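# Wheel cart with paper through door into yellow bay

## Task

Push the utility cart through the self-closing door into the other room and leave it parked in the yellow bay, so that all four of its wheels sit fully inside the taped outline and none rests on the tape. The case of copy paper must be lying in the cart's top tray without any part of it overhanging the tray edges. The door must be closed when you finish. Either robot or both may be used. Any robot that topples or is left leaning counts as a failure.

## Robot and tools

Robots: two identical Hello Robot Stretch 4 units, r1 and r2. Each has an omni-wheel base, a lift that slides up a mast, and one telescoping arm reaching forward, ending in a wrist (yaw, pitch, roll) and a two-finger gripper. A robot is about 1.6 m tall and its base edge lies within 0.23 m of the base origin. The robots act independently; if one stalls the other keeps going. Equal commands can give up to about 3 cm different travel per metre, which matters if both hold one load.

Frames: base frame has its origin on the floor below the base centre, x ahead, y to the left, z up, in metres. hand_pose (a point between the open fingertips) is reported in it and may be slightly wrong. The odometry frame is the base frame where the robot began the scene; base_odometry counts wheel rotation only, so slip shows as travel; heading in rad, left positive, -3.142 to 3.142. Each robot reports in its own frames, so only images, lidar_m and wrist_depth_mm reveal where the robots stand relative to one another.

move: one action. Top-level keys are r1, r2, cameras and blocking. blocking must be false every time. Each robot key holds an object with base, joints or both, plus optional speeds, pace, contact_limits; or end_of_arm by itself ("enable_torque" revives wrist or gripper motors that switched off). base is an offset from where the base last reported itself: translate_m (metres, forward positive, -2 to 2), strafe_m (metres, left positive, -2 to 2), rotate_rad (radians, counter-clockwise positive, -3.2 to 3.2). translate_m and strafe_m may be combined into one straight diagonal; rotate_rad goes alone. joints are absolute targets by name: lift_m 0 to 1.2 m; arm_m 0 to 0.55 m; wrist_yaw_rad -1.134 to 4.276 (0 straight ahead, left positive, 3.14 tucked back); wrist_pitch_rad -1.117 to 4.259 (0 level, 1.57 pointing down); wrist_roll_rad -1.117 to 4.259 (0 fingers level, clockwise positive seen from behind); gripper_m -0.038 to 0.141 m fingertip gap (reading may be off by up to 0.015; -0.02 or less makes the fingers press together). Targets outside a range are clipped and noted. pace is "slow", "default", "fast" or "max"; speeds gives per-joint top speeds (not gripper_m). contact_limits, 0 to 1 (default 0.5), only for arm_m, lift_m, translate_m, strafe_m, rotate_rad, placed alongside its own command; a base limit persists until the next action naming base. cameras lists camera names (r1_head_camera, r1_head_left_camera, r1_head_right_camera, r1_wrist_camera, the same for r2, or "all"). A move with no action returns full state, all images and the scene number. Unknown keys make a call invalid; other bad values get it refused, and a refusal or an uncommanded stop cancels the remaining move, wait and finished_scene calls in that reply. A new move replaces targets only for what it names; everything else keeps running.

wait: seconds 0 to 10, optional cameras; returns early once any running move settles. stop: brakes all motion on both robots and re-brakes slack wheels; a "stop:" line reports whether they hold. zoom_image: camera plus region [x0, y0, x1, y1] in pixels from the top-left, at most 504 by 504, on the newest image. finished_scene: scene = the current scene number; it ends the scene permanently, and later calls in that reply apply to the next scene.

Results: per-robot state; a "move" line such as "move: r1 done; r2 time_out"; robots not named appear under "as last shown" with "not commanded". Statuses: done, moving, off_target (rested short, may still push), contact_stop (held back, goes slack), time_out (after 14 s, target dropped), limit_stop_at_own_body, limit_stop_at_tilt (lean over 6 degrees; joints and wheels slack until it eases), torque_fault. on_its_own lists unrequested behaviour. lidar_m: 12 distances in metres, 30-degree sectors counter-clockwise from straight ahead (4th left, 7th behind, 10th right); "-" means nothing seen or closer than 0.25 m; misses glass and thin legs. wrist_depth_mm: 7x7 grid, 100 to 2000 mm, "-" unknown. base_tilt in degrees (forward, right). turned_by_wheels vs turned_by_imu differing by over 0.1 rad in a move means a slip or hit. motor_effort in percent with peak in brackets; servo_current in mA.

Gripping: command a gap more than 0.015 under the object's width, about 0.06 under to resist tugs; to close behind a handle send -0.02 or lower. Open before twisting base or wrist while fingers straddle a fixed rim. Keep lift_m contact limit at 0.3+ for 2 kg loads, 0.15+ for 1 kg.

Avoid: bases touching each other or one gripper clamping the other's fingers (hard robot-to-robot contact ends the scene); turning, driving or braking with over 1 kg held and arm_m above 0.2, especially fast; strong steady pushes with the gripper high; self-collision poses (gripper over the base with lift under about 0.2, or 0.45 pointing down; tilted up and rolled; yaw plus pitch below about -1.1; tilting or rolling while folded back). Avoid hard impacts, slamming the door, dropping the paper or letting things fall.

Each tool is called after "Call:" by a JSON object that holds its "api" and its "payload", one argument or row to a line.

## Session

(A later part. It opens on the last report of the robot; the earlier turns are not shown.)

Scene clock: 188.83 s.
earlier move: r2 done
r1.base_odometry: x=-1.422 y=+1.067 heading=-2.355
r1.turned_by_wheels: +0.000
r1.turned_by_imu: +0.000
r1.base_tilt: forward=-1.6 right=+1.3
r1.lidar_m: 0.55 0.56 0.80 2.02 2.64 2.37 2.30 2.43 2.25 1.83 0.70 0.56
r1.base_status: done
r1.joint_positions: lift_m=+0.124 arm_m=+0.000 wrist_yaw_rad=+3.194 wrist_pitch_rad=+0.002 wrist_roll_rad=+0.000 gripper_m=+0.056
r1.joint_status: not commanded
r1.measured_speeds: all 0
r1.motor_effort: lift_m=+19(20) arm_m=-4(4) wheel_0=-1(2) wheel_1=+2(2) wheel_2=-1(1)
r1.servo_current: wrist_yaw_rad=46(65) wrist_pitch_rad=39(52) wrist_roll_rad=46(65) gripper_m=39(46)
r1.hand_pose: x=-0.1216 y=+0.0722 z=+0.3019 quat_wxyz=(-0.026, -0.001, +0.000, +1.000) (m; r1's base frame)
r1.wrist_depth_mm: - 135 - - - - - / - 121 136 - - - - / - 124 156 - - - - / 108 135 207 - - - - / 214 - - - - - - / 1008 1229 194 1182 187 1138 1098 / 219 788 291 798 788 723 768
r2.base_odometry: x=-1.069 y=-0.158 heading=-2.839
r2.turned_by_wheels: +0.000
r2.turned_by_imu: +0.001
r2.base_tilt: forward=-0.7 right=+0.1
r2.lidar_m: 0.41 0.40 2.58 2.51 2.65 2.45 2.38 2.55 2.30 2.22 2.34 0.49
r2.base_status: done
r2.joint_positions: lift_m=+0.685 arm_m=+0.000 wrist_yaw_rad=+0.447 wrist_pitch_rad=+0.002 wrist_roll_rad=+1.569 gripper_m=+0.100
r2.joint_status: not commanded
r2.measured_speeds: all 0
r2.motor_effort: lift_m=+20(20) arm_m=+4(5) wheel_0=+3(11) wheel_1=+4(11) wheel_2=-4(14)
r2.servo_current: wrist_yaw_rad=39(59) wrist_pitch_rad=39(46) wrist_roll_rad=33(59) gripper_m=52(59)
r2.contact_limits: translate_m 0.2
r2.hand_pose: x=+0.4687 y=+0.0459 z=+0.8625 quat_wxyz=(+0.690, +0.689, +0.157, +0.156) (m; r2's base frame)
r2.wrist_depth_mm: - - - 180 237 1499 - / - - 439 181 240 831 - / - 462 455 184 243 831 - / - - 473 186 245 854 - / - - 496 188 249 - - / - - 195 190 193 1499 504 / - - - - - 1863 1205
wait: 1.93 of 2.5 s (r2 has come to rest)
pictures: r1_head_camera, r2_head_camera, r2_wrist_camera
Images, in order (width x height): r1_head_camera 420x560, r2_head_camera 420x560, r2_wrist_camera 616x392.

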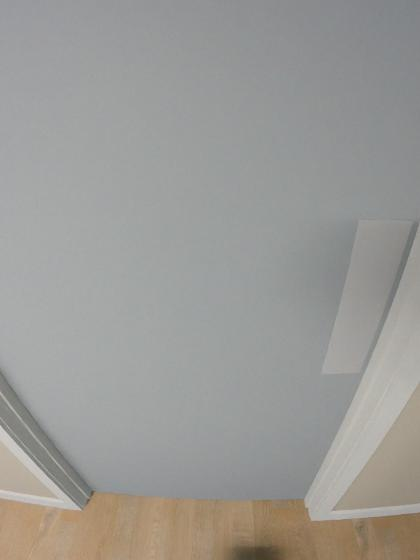

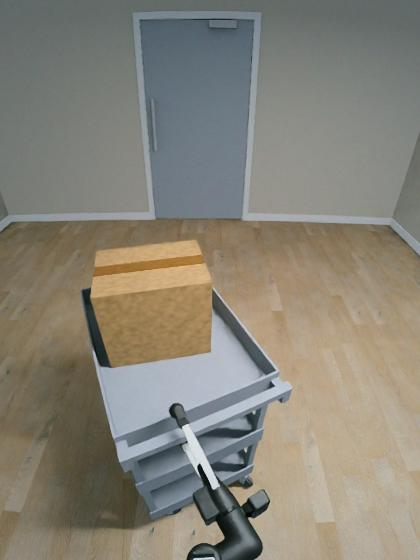

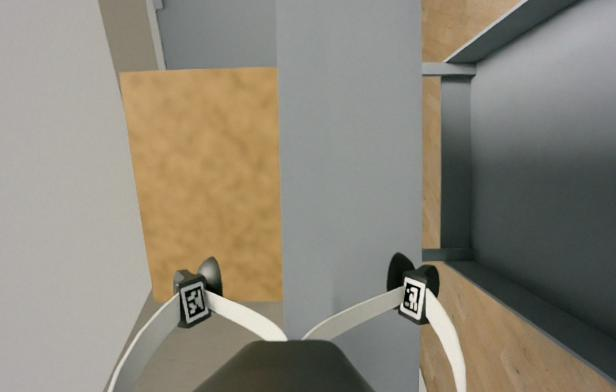

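Call:
{"api": "move", "payload": {
  "blocking": false,
  "r1": {"base":{"translate_m":1.2,"strafe_m":-0.05},"pace":"slow","contact_limits":{"translate_m":0.6}},
  "r2": {"base":{"translate_m":0.017,"strafe_m":-0.036},"pace":"slow","contact_limits":{"translate_m":0.3}},
  "cameras": []
}}

Call:
{"api": "wait", "payload": {
  "seconds": 1.2,
  "cameras": []
}}

Call:
{"api": "move", "payload": {
  "blocking": false,
  "r2": {"joints":{"gripper_m":-0.038}},
  "cameras": []
}}

Call:
{"api": "wait", "payload": {
  "seconds": 2,
  "cameras": ["r2_wrist_camera","r1_head_camera"]
}}

Scene clock: 229.67 s.
move: r1 moving; r2 moving
r1.base_odometry: x=-1.431 y=+1.058 heading=-2.355
r1.turned_by_wheels: +0.000
r1.turned_by_imu: +0.000
r1.base_tilt: forward=-1.6 right=+1.2
r1.lidar_m: 0.53 0.57 0.78 1.96 2.63 2.38 2.31 2.45 2.28 1.75 0.67 0.56
r1.base_status: translate_m moving; strafe_m moving
r1.joint_positions: lift_m=+0.124 arm_m=+0.000 wrist_yaw_rad=+3.194 wrist_pitch_rad=+0.002 wrist_roll_rad=+0.000 gripper_m=+0.056
r1.joint_status: not commanded
r1.measured_speeds: translate_m=+0.049 strafe_m=-0.002 rotate_rad=+0.003 lift_m=+0.000 arm_m=+0.000 wrist_yaw_rad=+0.000 wrist_pitch_rad=+0.000 wrist_roll_rad=+0.000
r1.motor_effort: lift_m=+19(20) arm_m=-4(4) wheel_0=+5(8) wheel_1=+3(5) wheel_2=-6(7)
r1.servo_current: wrist_yaw_rad=39(59) wrist_pitch_rad=46(46) wrist_roll_rad=46(65) gripper_m=39(46)
r1.contact_limits: translate_m 0.6
r1.hand_pose: x=-0.1216 y=+0.0722 z=+0.3019 quat_wxyz=(-0.026, -0.001, +0.000, +1.000) (m; r1's base frame)
r1.wrist_depth_mm: - 134 - - - - - / - 121 137 - - - - / - 124 156 - - - - / 108 135 207 - - - - / 212 - - - - - - / 1025 1182 193 1205 187 1118 1118 / 218 163 290 788 778 723 750
r2.base_odometry: x=-1.078 y=-0.148 heading=-2.840
r2.turned_by_wheels: -0.001
r2.turned_by_imu: +0.000
r2.base_tilt: forward=-0.7 right=+0.0
r2.lidar_m: 0.44 0.39 2.61 2.51 2.67 2.49 2.37 2.55 2.28 2.21 2.36 0.53
r2.base_status: translate_m moving; strafe_m moving
r2.joint_positions: lift_m=+0.685 arm_m=+0.000 wrist_yaw_rad=+0.447 wrist_pitch_rad=+0.002 wrist_roll_rad=+1.569 gripper_m=+0.100
r2.joint_status: not commanded
r2.measured_speeds: translate_m=+0.020 strafe_m=-0.045 rotate_rad=-0.002 lift_m=+0.000 arm_m=+0.000 wrist_yaw_rad=+0.000 wrist_pitch_rad=+0.000 wrist_roll_rad=+0.000
r2.motor_effort: lift_m=+20(20) arm_m=+5(5) wheel_0=+10(10) wheel_1=-7(7) wheel_2=-9(9)
r2.servo_current: wrist_yaw_rad=46(59) wrist_pitch_rad=39(46) wrist_roll_rad=39(52) gripper_m=52(52)
r2.contact_limits: translate_m 0.3
r2.hand_pose: x=+0.4687 y=+0.0459 z=+0.8625 quat_wxyz=(+0.690, +0.689, +0.157, +0.156) (m; r2's base frame)
r2.wrist_depth_mm: - - - 180 236 1708 - / - - 436 182 240 831 - / - 459 449 184 243 831 - / - - 473 186 245 831 - / - - 488 187 248 854 - / - - 195 189 194 1537 - / - - - - - 1921 1182
pictures: none
No camera images: "cameras" was empty.

Scene clock: 230.70 s.
earlier move: r1 moving; r2 done
r1.base_odometry: x=-1.498 y=+0.997 heading=-2.355
r1.turned_by_wheels: +0.000
r1.turned_by_imu: +0.000
r1.base_tilt: forward=-1.6 right=+1.3
r1.lidar_m: 0.44 0.46 0.66 1.62 2.64 2.51 2.40 2.53 2.26 1.42 0.52 0.45
r1.base_status: translate_m moving; strafe_m moving
r1.joint_positions: lift_m=+0.124 arm_m=+0.000 wrist_yaw_rad=+3.194 wrist_pitch_rad=+0.002 wrist_roll_rad=+0.000 gripper_m=+0.056
r1.joint_status: not commanded
r1.measured_speeds: translate_m=+0.099 strafe_m=-0.006 rotate_rad=+0.000 lift_m=+0.000 arm_m=+0.000 wrist_yaw_rad=+0.000 wrist_pitch_rad=+0.000 wrist_roll_rad=+0.000
r1.motor_effort: lift_m=+19(20) arm_m=-4(4) wheel_0=+5(8) wheel_1=+4(5) wheel_2=-4(7)
r1.servo_current: wrist_yaw_rad=46(65) wrist_pitch_rad=46(52) wrist_roll_rad=65(78) gripper_m=39(46)
r1.contact_limits: translate_m 0.6
r1.hand_pose: x=-0.1216 y=+0.0722 z=+0.3019 quat_wxyz=(-0.026, -0.001, +0.000, +1.000) (m; r1's base frame)
r1.wrist_depth_mm: - 134 - - - - - / - 121 136 - - - - / - 124 156 - - - - / 108 135 207 - - - - / 213 - - - - - - / 1008 1229 194 1182 188 1182 1118 / 219 750 290 153 732 715 750
r2.base_odometry: x=-1.096 y=-0.128 heading=-2.840
r2.turned_by_wheels: +0.000
r2.turned_by_imu: +0.000
r2.base_tilt: forward=-0.7 right=+0.1
r2.lidar_m: 0.42 0.40 2.65 2.52 2.70 2.48 2.40 2.57 2.25 2.18 2.33 0.52
r2.base_status: done
r2.joint_positions: lift_m=+0.685 arm_m=+0.000 wrist_yaw_rad=+0.447 wrist_pitch_rad=+0.002 wrist_roll_rad=+1.569 gripper_m=+0.100
r2.joint_status: not commanded
r2.measured_speeds: all 0
r2.motor_effort: lift_m=+20(20) arm_m=+5(5) wheel_0=+3(10) wheel_1=-6(8) wheel_2=-7(9)
r2.servo_current: wrist_yaw_rad=46(65) wrist_pitch_rad=39(46) wrist_roll_rad=39(59) gripper_m=46(59)
r2.contact_limits: translate_m 0.3
r2.hand_pose: x=+0.4687 y=+0.0459 z=+0.8625 quat_wxyz=(+0.690, +0.689, +0.157, +0.156) (m; r2's base frame)
r2.wrist_depth_mm: - - - 178 236 1708 - / - - - 180 238 798 - / - 452 442 183 241 831 - / - - 469 185 244 831 - / - - 484 187 246 866 - / - - 195 188 194 - - / - - - - - 1808 488
wait: 1.03 of 1.2 s (r2 has come to rest)
pictures: none
No camera images: "cameras" was empty.

Scene clock: 231.20 s.
earlier move: r1 moving
move: r2 moving
r1.base_odometry: x=-1.535 y=+0.963 heading=-2.355
r1.turned_by_wheels: +0.000
r1.turned_by_imu: +0.000
r1.base_tilt: forward=-1.6 right=+1.3
r1.lidar_m: 0.37 0.42 0.60 1.41 2.63 2.54 2.46 2.59 2.27 1.22 0.46 0.40
r1.base_status: translate_m moving; strafe_m moving
r1.joint_positions: lift_m=+0.124 arm_m=+0.000 wrist_yaw_rad=+3.194 wrist_pitch_rad=+0.002 wrist_roll_rad=+0.000 gripper_m=+0.056
r1.joint_status: not commanded
r1.measured_speeds: translate_m=+0.099 strafe_m=-0.004 rotate_rad=-0.003 lift_m=+0.000 arm_m=+0.000 wrist_yaw_rad=+0.000 wrist_pitch_rad=+0.000 wrist_roll_rad=+0.000
r1.motor_effort: lift_m=+20(20) arm_m=-4(4) wheel_0=+5(6) wheel_1=+4(5) wheel_2=-5(5)
r1.servo_current: wrist_yaw_rad=46(59) wrist_pitch_rad=46(46) wrist_roll_rad=46(65) gripper_m=39(46)
r1.contact_limits: translate_m 0.6
r1.hand_pose: x=-0.1216 y=+0.0722 z=+0.3019 quat_wxyz=(-0.026, -0.001, +0.000, +1.000) (m; r1's base frame)
r1.wrist_depth_mm: - 134 - - - - - / - 121 136 - - - - / - 124 156 - - - - / 108 135 206 - - - - / 213 - - - - - - / 1008 1205 194 1160 187 1138 1118 / 220 750 759 143 732 750 759
r2.base_odometry: x=-1.096 y=-0.128 heading=-2.840
r2.turned_by_wheels: +0.000
r2.turned_by_imu: +0.000
r2.base_tilt: forward=-0.7 right=+0.1
r2.lidar_m: 0.43 0.38 2.62 2.53 2.69 2.49 2.40 2.56 2.26 2.19 2.31 0.53
r2.base_status: not commanded
r2.joint_positions: lift_m=+0.685 arm_m=+0.000 wrist_yaw_rad=+0.447 wrist_pitch_rad=+0.002 wrist_roll_rad=+1.569 gripper_m=+0.083
r2.joint_status: gripper_m moving
r2.measured_speeds: all 0
r2.motor_effort: lift_m=+20(20) arm_m=+5(5) wheel_0=+3(3) wheel_1=-6(6) wheel_2=-7(7)
r2.servo_current: wrist_yaw_rad=33(52) wrist_pitch_rad=39(46) wrist_roll_rad=52(52) gripper_m=111(111)
r2.contact_limits: translate_m 0.3
r2.hand_pose: x=+0.4687 y=+0.0459 z=+0.8625 quat_wxyz=(+0.690, +0.689, +0.157, +0.156) (m; r2's base frame)
r2.wrist_depth_mm: - - - 178 236 1708 - / - - - 180 239 798 - / - 449 442 183 241 842 - / - - 469 184 244 842 - / - - 480 187 246 854 - / - - 196 189 190 - - / - - - - - 1863 488
pictures: none
No camera images: "cameras" was empty.

Scene clock: 232.73 s.
earlier move: r1 moving; r2 done
r1.base_odometry: x=-1.648 y=+0.859 heading=-2.355
r1.turned_by_wheels: +0.000
r1.turned_by_imu: +0.000
r1.base_tilt: forward=-1.6 right=+1.3
r1.lidar_m: 0.25 0.25 0.37 0.75 2.67 2.69 2.62 2.76 2.30 0.68 0.34 0.25
r1.base_status: translate_m moving; strafe_m moving
r1.joint_positions: lift_m=+0.124 arm_m=+0.000 wrist_yaw_rad=+3.194 wrist_pitch_rad=+0.002 wrist_roll_rad=+0.000 gripper_m=+0.056
r1.joint_status: not commanded
r1.measured_speeds: translate_m=+0.100 strafe_m=-0.004 rotate_rad=+0.000 lift_m=+0.000 arm_m=+0.000 wrist_yaw_rad=+0.000 wrist_pitch_rad=+0.000 wrist_roll_rad=+0.000
r1.motor_effort: lift_m=+19(20) arm_m=-4(4) wheel_0=+3(7) wheel_1=+3(6) wheel_2=-4(5)
r1.servo_current: wrist_yaw_rad=65(65) wrist_pitch_rad=39(46) wrist_roll_rad=46(72) gripper_m=39(46)
r1.contact_limits: translate_m 0.6
r1.hand_pose: x=-0.1216 y=+0.0722 z=+0.3019 quat_wxyz=(-0.026, -0.001, +0.000, +1.000) (m; r1's base frame)
r1.wrist_depth_mm: - 134 - - - - - / - 121 136 - - - - / - 124 156 - - - - / 108 135 207 - - - - / 213 - - - - - - / 220 1336 194 1281 187 1160 1118 / 230 759 750 798 778 759 750
r2.base_odometry: x=-1.096 y=-0.128 heading=-2.839
r2.turned_by_wheels: +0.000
r2.turned_by_imu: +0.001
r2.base_tilt: forward=-0.6 right=+0.1
r2.lidar_m: 0.44 0.38 2.63 2.54 2.69 2.49 2.41 2.53 2.23 2.18 2.30 0.52
r2.base_status: not commanded
r2.joint_positions: lift_m=+0.685 arm_m=+0.000 wrist_yaw_rad=+0.450 wrist_pitch_rad=+0.002 wrist_roll_rad=+1.569 gripper_m=-0.036
r2.joint_status: all done
r2.measured_speeds: all 0
r2.motor_effort: lift_m=+20(20) arm_m=-3(5) wheel_0=+3(3) wheel_1=-6(6) wheel_2=-1(7)
r2.servo_current: wrist_yaw_rad=52(59) wrist_pitch_rad=46(46) wrist_roll_rad=59(65) gripper_m=150(371)
r2.contact_limits: translate_m 0.3
r2.hand_pose: x=+0.4686 y=+0.0466 z=+0.8625 quat_wxyz=(+0.690, +0.689, +0.158, +0.157) (m; r2's base frame)
r2.wrist_depth_mm: - - - 164 221 1661 - / - - - 167 224 759 - / - 436 430 169 229 - - / - 459 455 229 231 - - / - - 477 174 234 - - / - - 183 176 177 - - / - - - - 241 1537 473
wait: 1.53 of 2 s (r2 has come to rest)
pictures: r1_head_camera, r2_wrist_camera
Images, in order (width x height): r1_head_camera 420x560, r2_wrist_camera 616x392.

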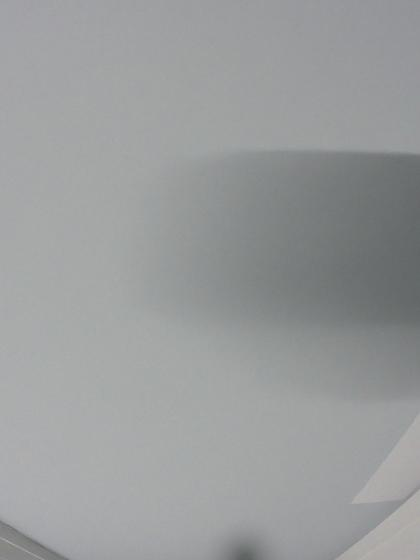

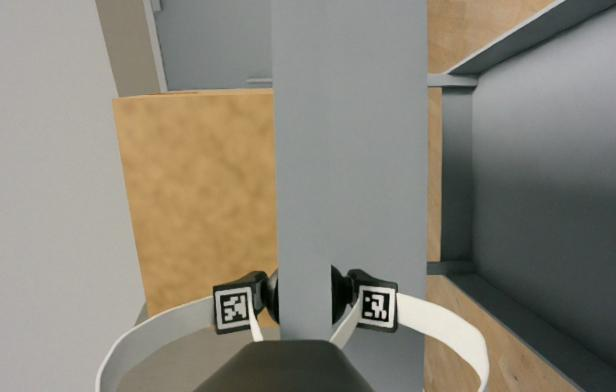

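Call:
{"api": "move", "payload": {
  "blocking": false,
  "r2": {"base":{"translate_m":0.18,"strafe_m":0.27},"joints":{"wrist_yaw_rad":0.165},"speeds":{"wrist_yaw_rad":0.085},"pace":"slow","contact_limits":{"translate_m":0.4}},
  "cameras": []
}}

Call:
{"api": "wait", "payload": {
  "seconds": 4,
  "cameras": ["r2_head_camera","r2_wrist_camera"]
}}

Scene clock: 246.47 s.
earlier move: r1 done
move: r2 moving
r1.base_odometry: x=-2.305 y=+0.253 heading=-2.355
r1.turned_by_wheels: +0.000
r1.turned_by_imu: +0.002
r1.base_tilt: forward=-1.6 right=+1.3
r1.lidar_m: 1.72 0.25 - 0.25 0.33 3.66 3.57 0.63 0.84 2.16 2.29 3.16
r1.base_status: done
r1.joint_positions: lift_m=+0.124 arm_m=+0.000 wrist_yaw_rad=+3.196 wrist_pitch_rad=+0.002 wrist_roll_rad=+0.000 gripper_m=+0.056
r1.joint_status: not commanded
r1.measured_speeds: all 0
r1.motor_effort: lift_m=+19(20) arm_m=+4(5) wheel_0=+4(4) wheel_1=+8(8) wheel_2=-6(6)
r1.servo_current: wrist_yaw_rad=59(78) wrist_pitch_rad=39(46) wrist_roll_rad=52(59) gripper_m=46(46)
r1.contact_limits: translate_m 0.6
r1.hand_pose: x=-0.1219 y=+0.0715 z=+0.3019 quat_wxyz=(-0.027, -0.001, +0.000, +1.000) (m; r1's base frame)
r1.wrist_depth_mm: - 133 132 - - - - / - 116 133 - - - - / - 114 138 - - - - / - 134 185 - - - - / 205 732 - - - - - / 213 809 194 1160 187 1138 1098 / 216 164 759 788 788 768 759
r2.base_odometry: x=-1.100 y=-0.140 heading=-2.839
r2.turned_by_wheels: +0.000
r2.turned_by_imu: +0.002
r2.base_tilt: forward=-0.7 right=+0.1
r2.lidar_m: 0.36 0.38 2.61 2.49 2.69 2.49 2.41 2.57 2.28 2.20 2.35 0.50
r2.base_status: translate_m moving; strafe_m moving
r2.joint_positions: lift_m=+0.685 arm_m=+0.000 wrist_yaw_rad=+0.419 wrist_pitch_rad=+0.002 wrist_roll_rad=+1.569 gripper_m=-0.036
r2.joint_status: wrist_yaw_rad moving
r2.measured_speeds: translate_m=+0.026 strafe_m=+0.041 rotate_rad=-0.001 lift_m=+0.000 arm_m=+0.000 wrist_yaw_rad=-0.097 wrist_pitch_rad=+0.000 wrist_roll_rad=+0.000
r2.motor_effort: lift_m=+20(20) arm_m=-3(4) wheel_0=-8(8) wheel_1=+8(8) wheel_2=-6(7)
r2.servo_current: wrist_yaw_rad=65(104) wrist_pitch_rad=39(46) wrist_roll_rad=52(52) gripper_m=124(156)
r2.contact_limits: translate_m 0.4
r2.hand_pose: x=+0.4699 y=+0.0375 z=+0.8625 quat_wxyz=(+0.692, +0.691, +0.148, +0.147) (m; r2's base frame)
r2.wrist_depth_mm: - - - 163 220 1708 - / - - - 164 224 759 - / - 433 424 166 225 - - / - 452 445 167 228 - - / - - 466 169 229 - - / - - 183 170 179 - - / - - - - 234 1618 492
pictures: none
No camera images: "cameras" was empty.

Scene clock: 250.47 s.
earlier move: r2 moving
r1.base_odometry: x=-2.305 y=+0.253 heading=-2.355
r1.turned_by_wheels: +0.000
r1.turned_by_imu: +0.000
r1.base_tilt: forward=-1.6 right=+1.3
r1.lidar_m: 1.53 0.25 - 0.25 0.32 3.63 3.57 0.63 0.83 2.16 2.28 3.15
r1.base_status: done
r1.joint_positions: lift_m=+0.124 arm_m=+0.000 wrist_yaw_rad=+3.196 wrist_pitch_rad=+0.002 wrist_roll_rad=+0.000 gripper_m=+0.056
r1.joint_status: not commanded
r1.measured_speeds: all 0
r1.motor_effort: lift_m=+20(20) arm_m=+4(5) wheel_0=+3(4) wheel_1=+8(9) wheel_2=-6(7)
r1.servo_current: wrist_yaw_rad=46(78) wrist_pitch_rad=52(52) wrist_roll_rad=52(72) gripper_m=39(46)
r1.contact_limits: translate_m 0.6
r1.hand_pose: x=-0.1219 y=+0.0715 z=+0.3019 quat_wxyz=(-0.027, -0.001, +0.000, +1.000) (m; r1's base frame)
r1.wrist_depth_mm: - 133 132 - - - - / - 116 133 - - - - / - 114 138 - - - - / - 134 185 - - - - / 204 750 - - - - - / 214 809 194 1182 187 1138 1118 / 216 163 759 788 768 759 759
r2.base_odometry: x=-1.188 y=-0.439 heading=-2.840
r2.turned_by_wheels: -0.001
r2.turned_by_imu: +0.000
r2.base_tilt: forward=-0.7 right=+0.0
r2.lidar_m: 0.35 0.35 2.33 2.28 2.39 2.65 2.57 2.73 2.54 2.48 2.63 0.47
r2.base_status: translate_m moving; strafe_m moving
r2.joint_positions: lift_m=+0.685 arm_m=+0.000 wrist_yaw_rad=+0.164 wrist_pitch_rad=+0.002 wrist_roll_rad=+1.569 gripper_m=-0.037
r2.joint_status: all done
r2.measured_speeds: all 0
r2.motor_effort: lift_m=+20(20) arm_m=+4(4) wheel_0=-7(10) wheel_1=+6(11) wheel_2=-8(16)
r2.servo_current: wrist_yaw_rad=52(104) wrist_pitch_rad=33(46) wrist_roll_rad=39(59) gripper_m=98(156)
r2.contact_limits: translate_m 0.4
r2.hand_pose: x=+0.4697 y=-0.0391 z=+0.8623 quat_wxyz=(+0.705, +0.704, +0.059, +0.057) (m; r2's base frame)
r2.wrist_depth_mm: - - - 188 253 1661 1205 / - - - 183 246 1661 - / - - - 180 242 809 - / - 445 445 176 236 854 - / - 449 449 172 231 820 - / - 455 186 168 178 - - / - - 459 - 221 - -
wait: 4.00 s; no rest
pictures: r2_head_camera, r2_wrist_camera
Images, in order (width x height): r2_head_camera 420x560, r2_wrist_camera 616x392.

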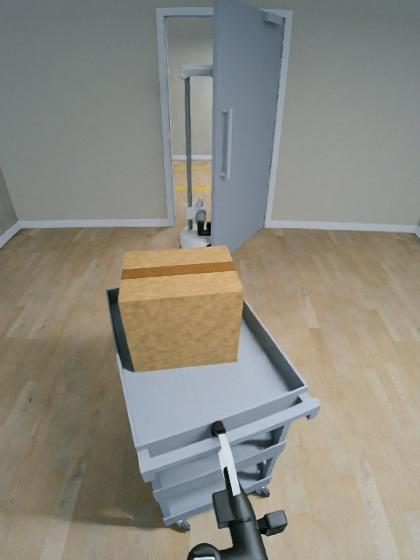

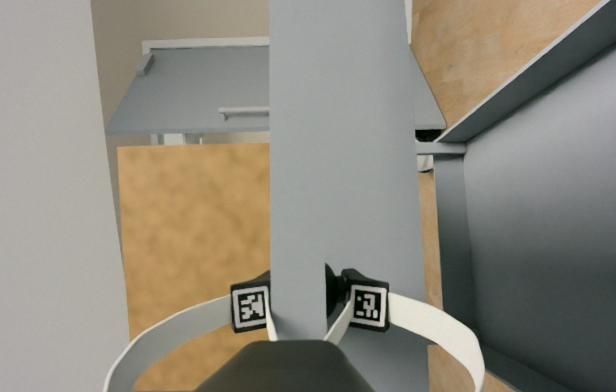

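Call:
{"api": "move", "payload": {
  "blocking": false,
  "r1": {"base":{"translate_m":0.18,"strafe_m":0.30},"pace":"slow","contact_limits":{"strafe_m":0.6}},
  "r2": {"base":{"translate_m":0.32,"strafe_m":0.35},"joints":{"wrist_yaw_rad":-0.12},"speeds":{"wrist_yaw_rad":0.06},"pace":"slow","contact_limits":{"translate_m":0.4}},
  "cameras": []
}}

Call:
{"api": "wait", "payload": {
  "seconds": 4.2,
  "cameras": []
}}

Call:
{"api": "wait", "payload": {
  "seconds": 1.5,
  "cameras": ["r2_head_camera","r2_wrist_camera"]
}}

Scene clock: 274.20 s.
earlier move: r2 done
move: r1 moving; r2 moving
r1.base_odometry: x=-2.302 y=+0.241 heading=-2.356
r1.turned_by_wheels: -0.001
r1.turned_by_imu: -0.001
r1.base_tilt: forward=-1.6 right=+1.3
r1.lidar_m: 1.54 0.25 - 0.25 0.33 3.63 3.58 0.64 0.83 2.18 2.26 3.17
r1.base_status: translate_m moving; strafe_m moving
r1.joint_positions: lift_m=+0.124 arm_m=+0.000 wrist_yaw_rad=+3.196 wrist_pitch_rad=+0.002 wrist_roll_rad=+0.000 gripper_m=+0.056
r1.joint_status: not commanded
r1.measured_speeds: translate_m=+0.025 strafe_m=+0.042 rotate_rad=+0.000 lift_m=+0.000 arm_m=+0.000 wrist_yaw_rad=+0.000 wrist_pitch_rad=+0.000 wrist_roll_rad=+0.000
r1.motor_effort: lift_m=+20(20) arm_m=+5(5) wheel_0=-11(13) wheel_1=+10(14) wheel_2=-7(9)
r1.servo_current: wrist_yaw_rad=59(65) wrist_pitch_rad=39(46) wrist_roll_rad=39(65) gripper_m=39(46)
r1.contact_limits: strafe_m 0.6
r1.hand_pose: x=-0.1219 y=+0.0715 z=+0.3019 quat_wxyz=(-0.027, -0.001, +0.000, +1.000) (m; r1's base frame)
r1.wrist_depth_mm: - 132 133 - - - - / - 116 132 - - - - / - 114 138 - - - - / - 134 185 - - - - / 205 768 - - - - - / 213 809 193 1205 188 1138 1098 / 217 163 759 798 778 759 759
r2.base_odometry: x=-1.193 y=-0.451 heading=-2.840
r2.turned_by_wheels: -0.001
r2.turned_by_imu: +0.000
r2.base_tilt: forward=-0.7 right=+0.1
r2.lidar_m: 0.35 0.36 2.33 2.26 2.37 2.66 2.58 2.73 2.54 2.47 2.62 0.45
r2.base_status: translate_m moving; strafe_m moving
r2.joint_positions: lift_m=+0.685 arm_m=+0.000 wrist_yaw_rad=+0.139 wrist_pitch_rad=+0.002 wrist_roll_rad=+1.569 gripper_m=-0.037
r2.joint_status: wrist_yaw_rad moving
r2.measured_speeds: translate_m=+0.034 strafe_m=+0.037 rotate_rad=+0.004 lift_m=+0.000 arm_m=+0.000 wrist_yaw_rad=-0.051 wrist_pitch_rad=+0.000 wrist_roll_rad=+0.000
r2.motor_effort: lift_m=+20(20) arm_m=+4(4) wheel_0=-6(10) wheel_1=+9(9) wheel_2=-13(14)
r2.servo_current: wrist_yaw_rad=65(65) wrist_pitch_rad=39(52) wrist_roll_rad=52(52) gripper_m=104(104)
r2.contact_limits: translate_m 0.4
r2.hand_pose: x=+0.4686 y=-0.0467 z=+0.8623 quat_wxyz=(+0.706, +0.705, +0.050, +0.048) (m; r2's base frame)
r2.wrist_depth_mm: - - - 191 257 1661 1205 / - - - 186 249 1756 492 / - - - 181 243 768 - / - 449 442 177 237 831 - / - 445 445 173 231 831 - / - 455 184 167 178 - - / - - 455 - 222 - -
pictures: none
No camera images: "cameras" was empty.

Scene clock: 278.40 s.
earlier move: r1 moving; r2 moving
r1.base_odometry: x=-2.220 y=-0.086 heading=-2.355
r1.turned_by_wheels: +0.000
r1.turned_by_imu: +0.003
r1.base_tilt: forward=-1.6 right=+1.3
r1.lidar_m: 1.31 0.25 0.25 - 0.25 0.37 3.76 0.95 1.09 2.48 2.60 1.15
r1.base_status: translate_m moving; strafe_m moving
r1.joint_positions: lift_m=+0.124 arm_m=+0.000 wrist_yaw_rad=+3.196 wrist_pitch_rad=+0.002 wrist_roll_rad=+0.000 gripper_m=+0.056
r1.joint_status: not commanded
r1.measured_speeds: all 0
r1.motor_effort: lift_m=+19(20) arm_m=+4(5) wheel_0=-6(15) wheel_1=+8(14) wheel_2=-4(9)
r1.servo_current: wrist_yaw_rad=46(72) wrist_pitch_rad=46(52) wrist_roll_rad=33(72) gripper_m=39(52)
r1.contact_limits: strafe_m 0.6
r1.hand_pose: x=-0.1219 y=+0.0715 z=+0.3019 quat_wxyz=(-0.027, -0.001, +0.000, +1.000) (m; r1's base frame)
r1.wrist_depth_mm: - 133 132 - - 554 287 / - 116 132 - - 484 291 / - 114 138 - - 492 272 / - 134 185 - - 500 301 / 205 - - - - 500 276 / 220 1182 194 1182 187 508 303 / 218 759 750 798 778 377 301
r2.base_odometry: x=-1.367 y=-0.821 heading=-2.841
r2.turned_by_wheels: +0.000
r2.turned_by_imu: +0.001
r2.base_tilt: forward=-0.7 right=+0.1
r2.lidar_m: 0.32 2.65 1.99 1.97 2.04 2.90 2.84 3.01 2.88 2.80 2.95 0.45
r2.base_status: translate_m moving; strafe_m moving
r2.joint_positions: lift_m=+0.685 arm_m=+0.000 wrist_yaw_rad=-0.115 wrist_pitch_rad=+0.002 wrist_roll_rad=+1.569 gripper_m=-0.037
r2.joint_status: wrist_yaw_rad moving
r2.measured_speeds: translate_m=+0.068 strafe_m=+0.073 rotate_rad=-0.001 lift_m=+0.000 arm_m=+0.000 wrist_yaw_rad=-0.107 wrist_pitch_rad=+0.000 wrist_roll_rad=+0.000
r2.motor_effort: lift_m=+20(20) arm_m=+4(5) wheel_0=-5(10) wheel_1=+7(10) wheel_2=-12(14)
r2.servo_current: wrist_yaw_rad=0(104) wrist_pitch_rad=39(52) wrist_roll_rad=46(59) gripper_m=91(111)
r2.contact_limits: translate_m 0.4
r2.hand_pose: x=+0.4474 y=-0.1198 z=+0.8623 quat_wxyz=(+0.706, +0.705, -0.040, -0.041) (m; r2's base frame)
r2.wrist_depth_mm: - - - 291 310 324 334 / - - - 213 283 1618 488 / - - - 257 266 1661 - / - - 459 189 249 809 - / - 452 452 178 236 831 - / - 442 184 166 178 - - / - - 430 - 215 - -
wait: 4.20 s; no rest
pictures: none
No camera images: "cameras" was empty.

Scene clock: 278.47 s.
earlier move: r1 done; r2 moving
r1.base_odometry: x=-2.220 y=-0.086 heading=-2.355
r1.turned_by_wheels: +0.000
r1.turned_by_imu: +0.000
r1.base_tilt: forward=-1.6 right=+1.3
r1.lidar_m: 1.36 0.25 0.25 - 0.25 0.42 3.74 0.94 1.09 2.49 2.60 1.17
r1.base_status: done
r1.joint_positions: lift_m=+0.124 arm_m=+0.000 wrist_yaw_rad=+3.196 wrist_pitch_rad=+0.002 wrist_roll_rad=+0.000 gripper_m=+0.056
r1.joint_status: not commanded
r1.measured_speeds: all 0
r1.motor_effort: lift_m=+20(20) arm_m=+5(5) wheel_0=-6(15) wheel_1=+7(14) wheel_2=-4(9)
r1.servo_current: wrist_yaw_rad=39(72) wrist_pitch_rad=39(52) wrist_roll_rad=52(72) gripper_m=39(52)
r1.contact_limits: strafe_m 0.6
r1.hand_pose: x=-0.1219 y=+0.0715 z=+0.3019 quat_wxyz=(-0.027, -0.001, +0.000, +1.000) (m; r1's base frame)
r1.wrist_depth_mm: - 133 133 - - 549 289 / - 116 132 - - 488 293 / - 114 138 - - 488 271 / - 134 186 - - 500 300 / 204 - - - - 508 276 / 220 1182 193 1182 187 504 303 / 218 750 750 788 778 377 301
r2.base_odometry: x=-1.370 y=-0.827 heading=-2.841
r2.turned_by_wheels: +0.000
r2.turned_by_imu: +0.000
r2.base_tilt: forward=-0.7 right=+0.1
r2.lidar_m: 0.33 2.65 2.01 1.94 2.05 2.93 2.85 2.99 2.88 2.79 2.99 0.45
r2.base_status: translate_m moving; strafe_m moving
r2.joint_positions: lift_m=+0.685 arm_m=+0.000 wrist_yaw_rad=-0.119 wrist_pitch_rad=+0.002 wrist_roll_rad=+1.569 gripper_m=-0.037
r2.joint_status: wrist_yaw_rad moving
r2.measured_speeds: translate_m=+0.068 strafe_m=+0.073 rotate_rad=+0.000 lift_m=+0.000 arm_m=+0.000 wrist_yaw_rad=-0.045 wrist_pitch_rad=+0.000 wrist_roll_rad=+0.000
r2.motor_effort: lift_m=+20(20) arm_m=+4(5) wheel_0=-3(10) wheel_1=+7(10) wheel_2=-10(14)
r2.servo_current: wrist_yaw_rad=59(104) wrist_pitch_rad=46(52) wrist_roll_rad=39(59) gripper_m=91(111)
r2.contact_limits: translate_m 0.4
r2.hand_pose: x=+0.4468 y=-0.1211 z=+0.8623 quat_wxyz=(+0.706, +0.705, -0.041, -0.043) (m; r2's base frame)
r2.wrist_depth_mm: - - - 291 314 336 334 / - - - 214 285 1661 480 / - - - 257 267 1661 - / - - 462 189 249 798 - / - 452 449 179 236 820 - / - 439 184 166 179 - - / - - 430 - 215 - -
wait: 0.07 of 1.5 s (r1 has come to rest)
pictures: r2_head_camera, r2_wrist_camera
Images, in order (width x height): r2_head_camera 420x560, r2_wrist_camera 616x392.

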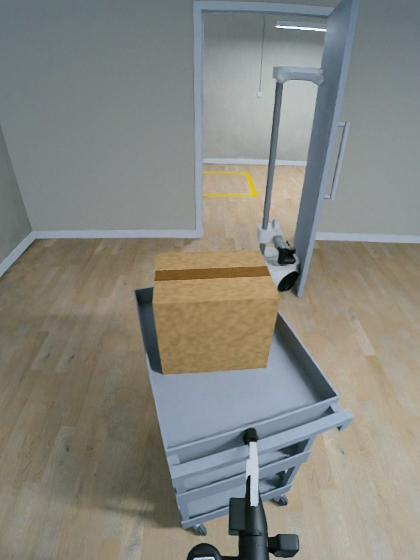

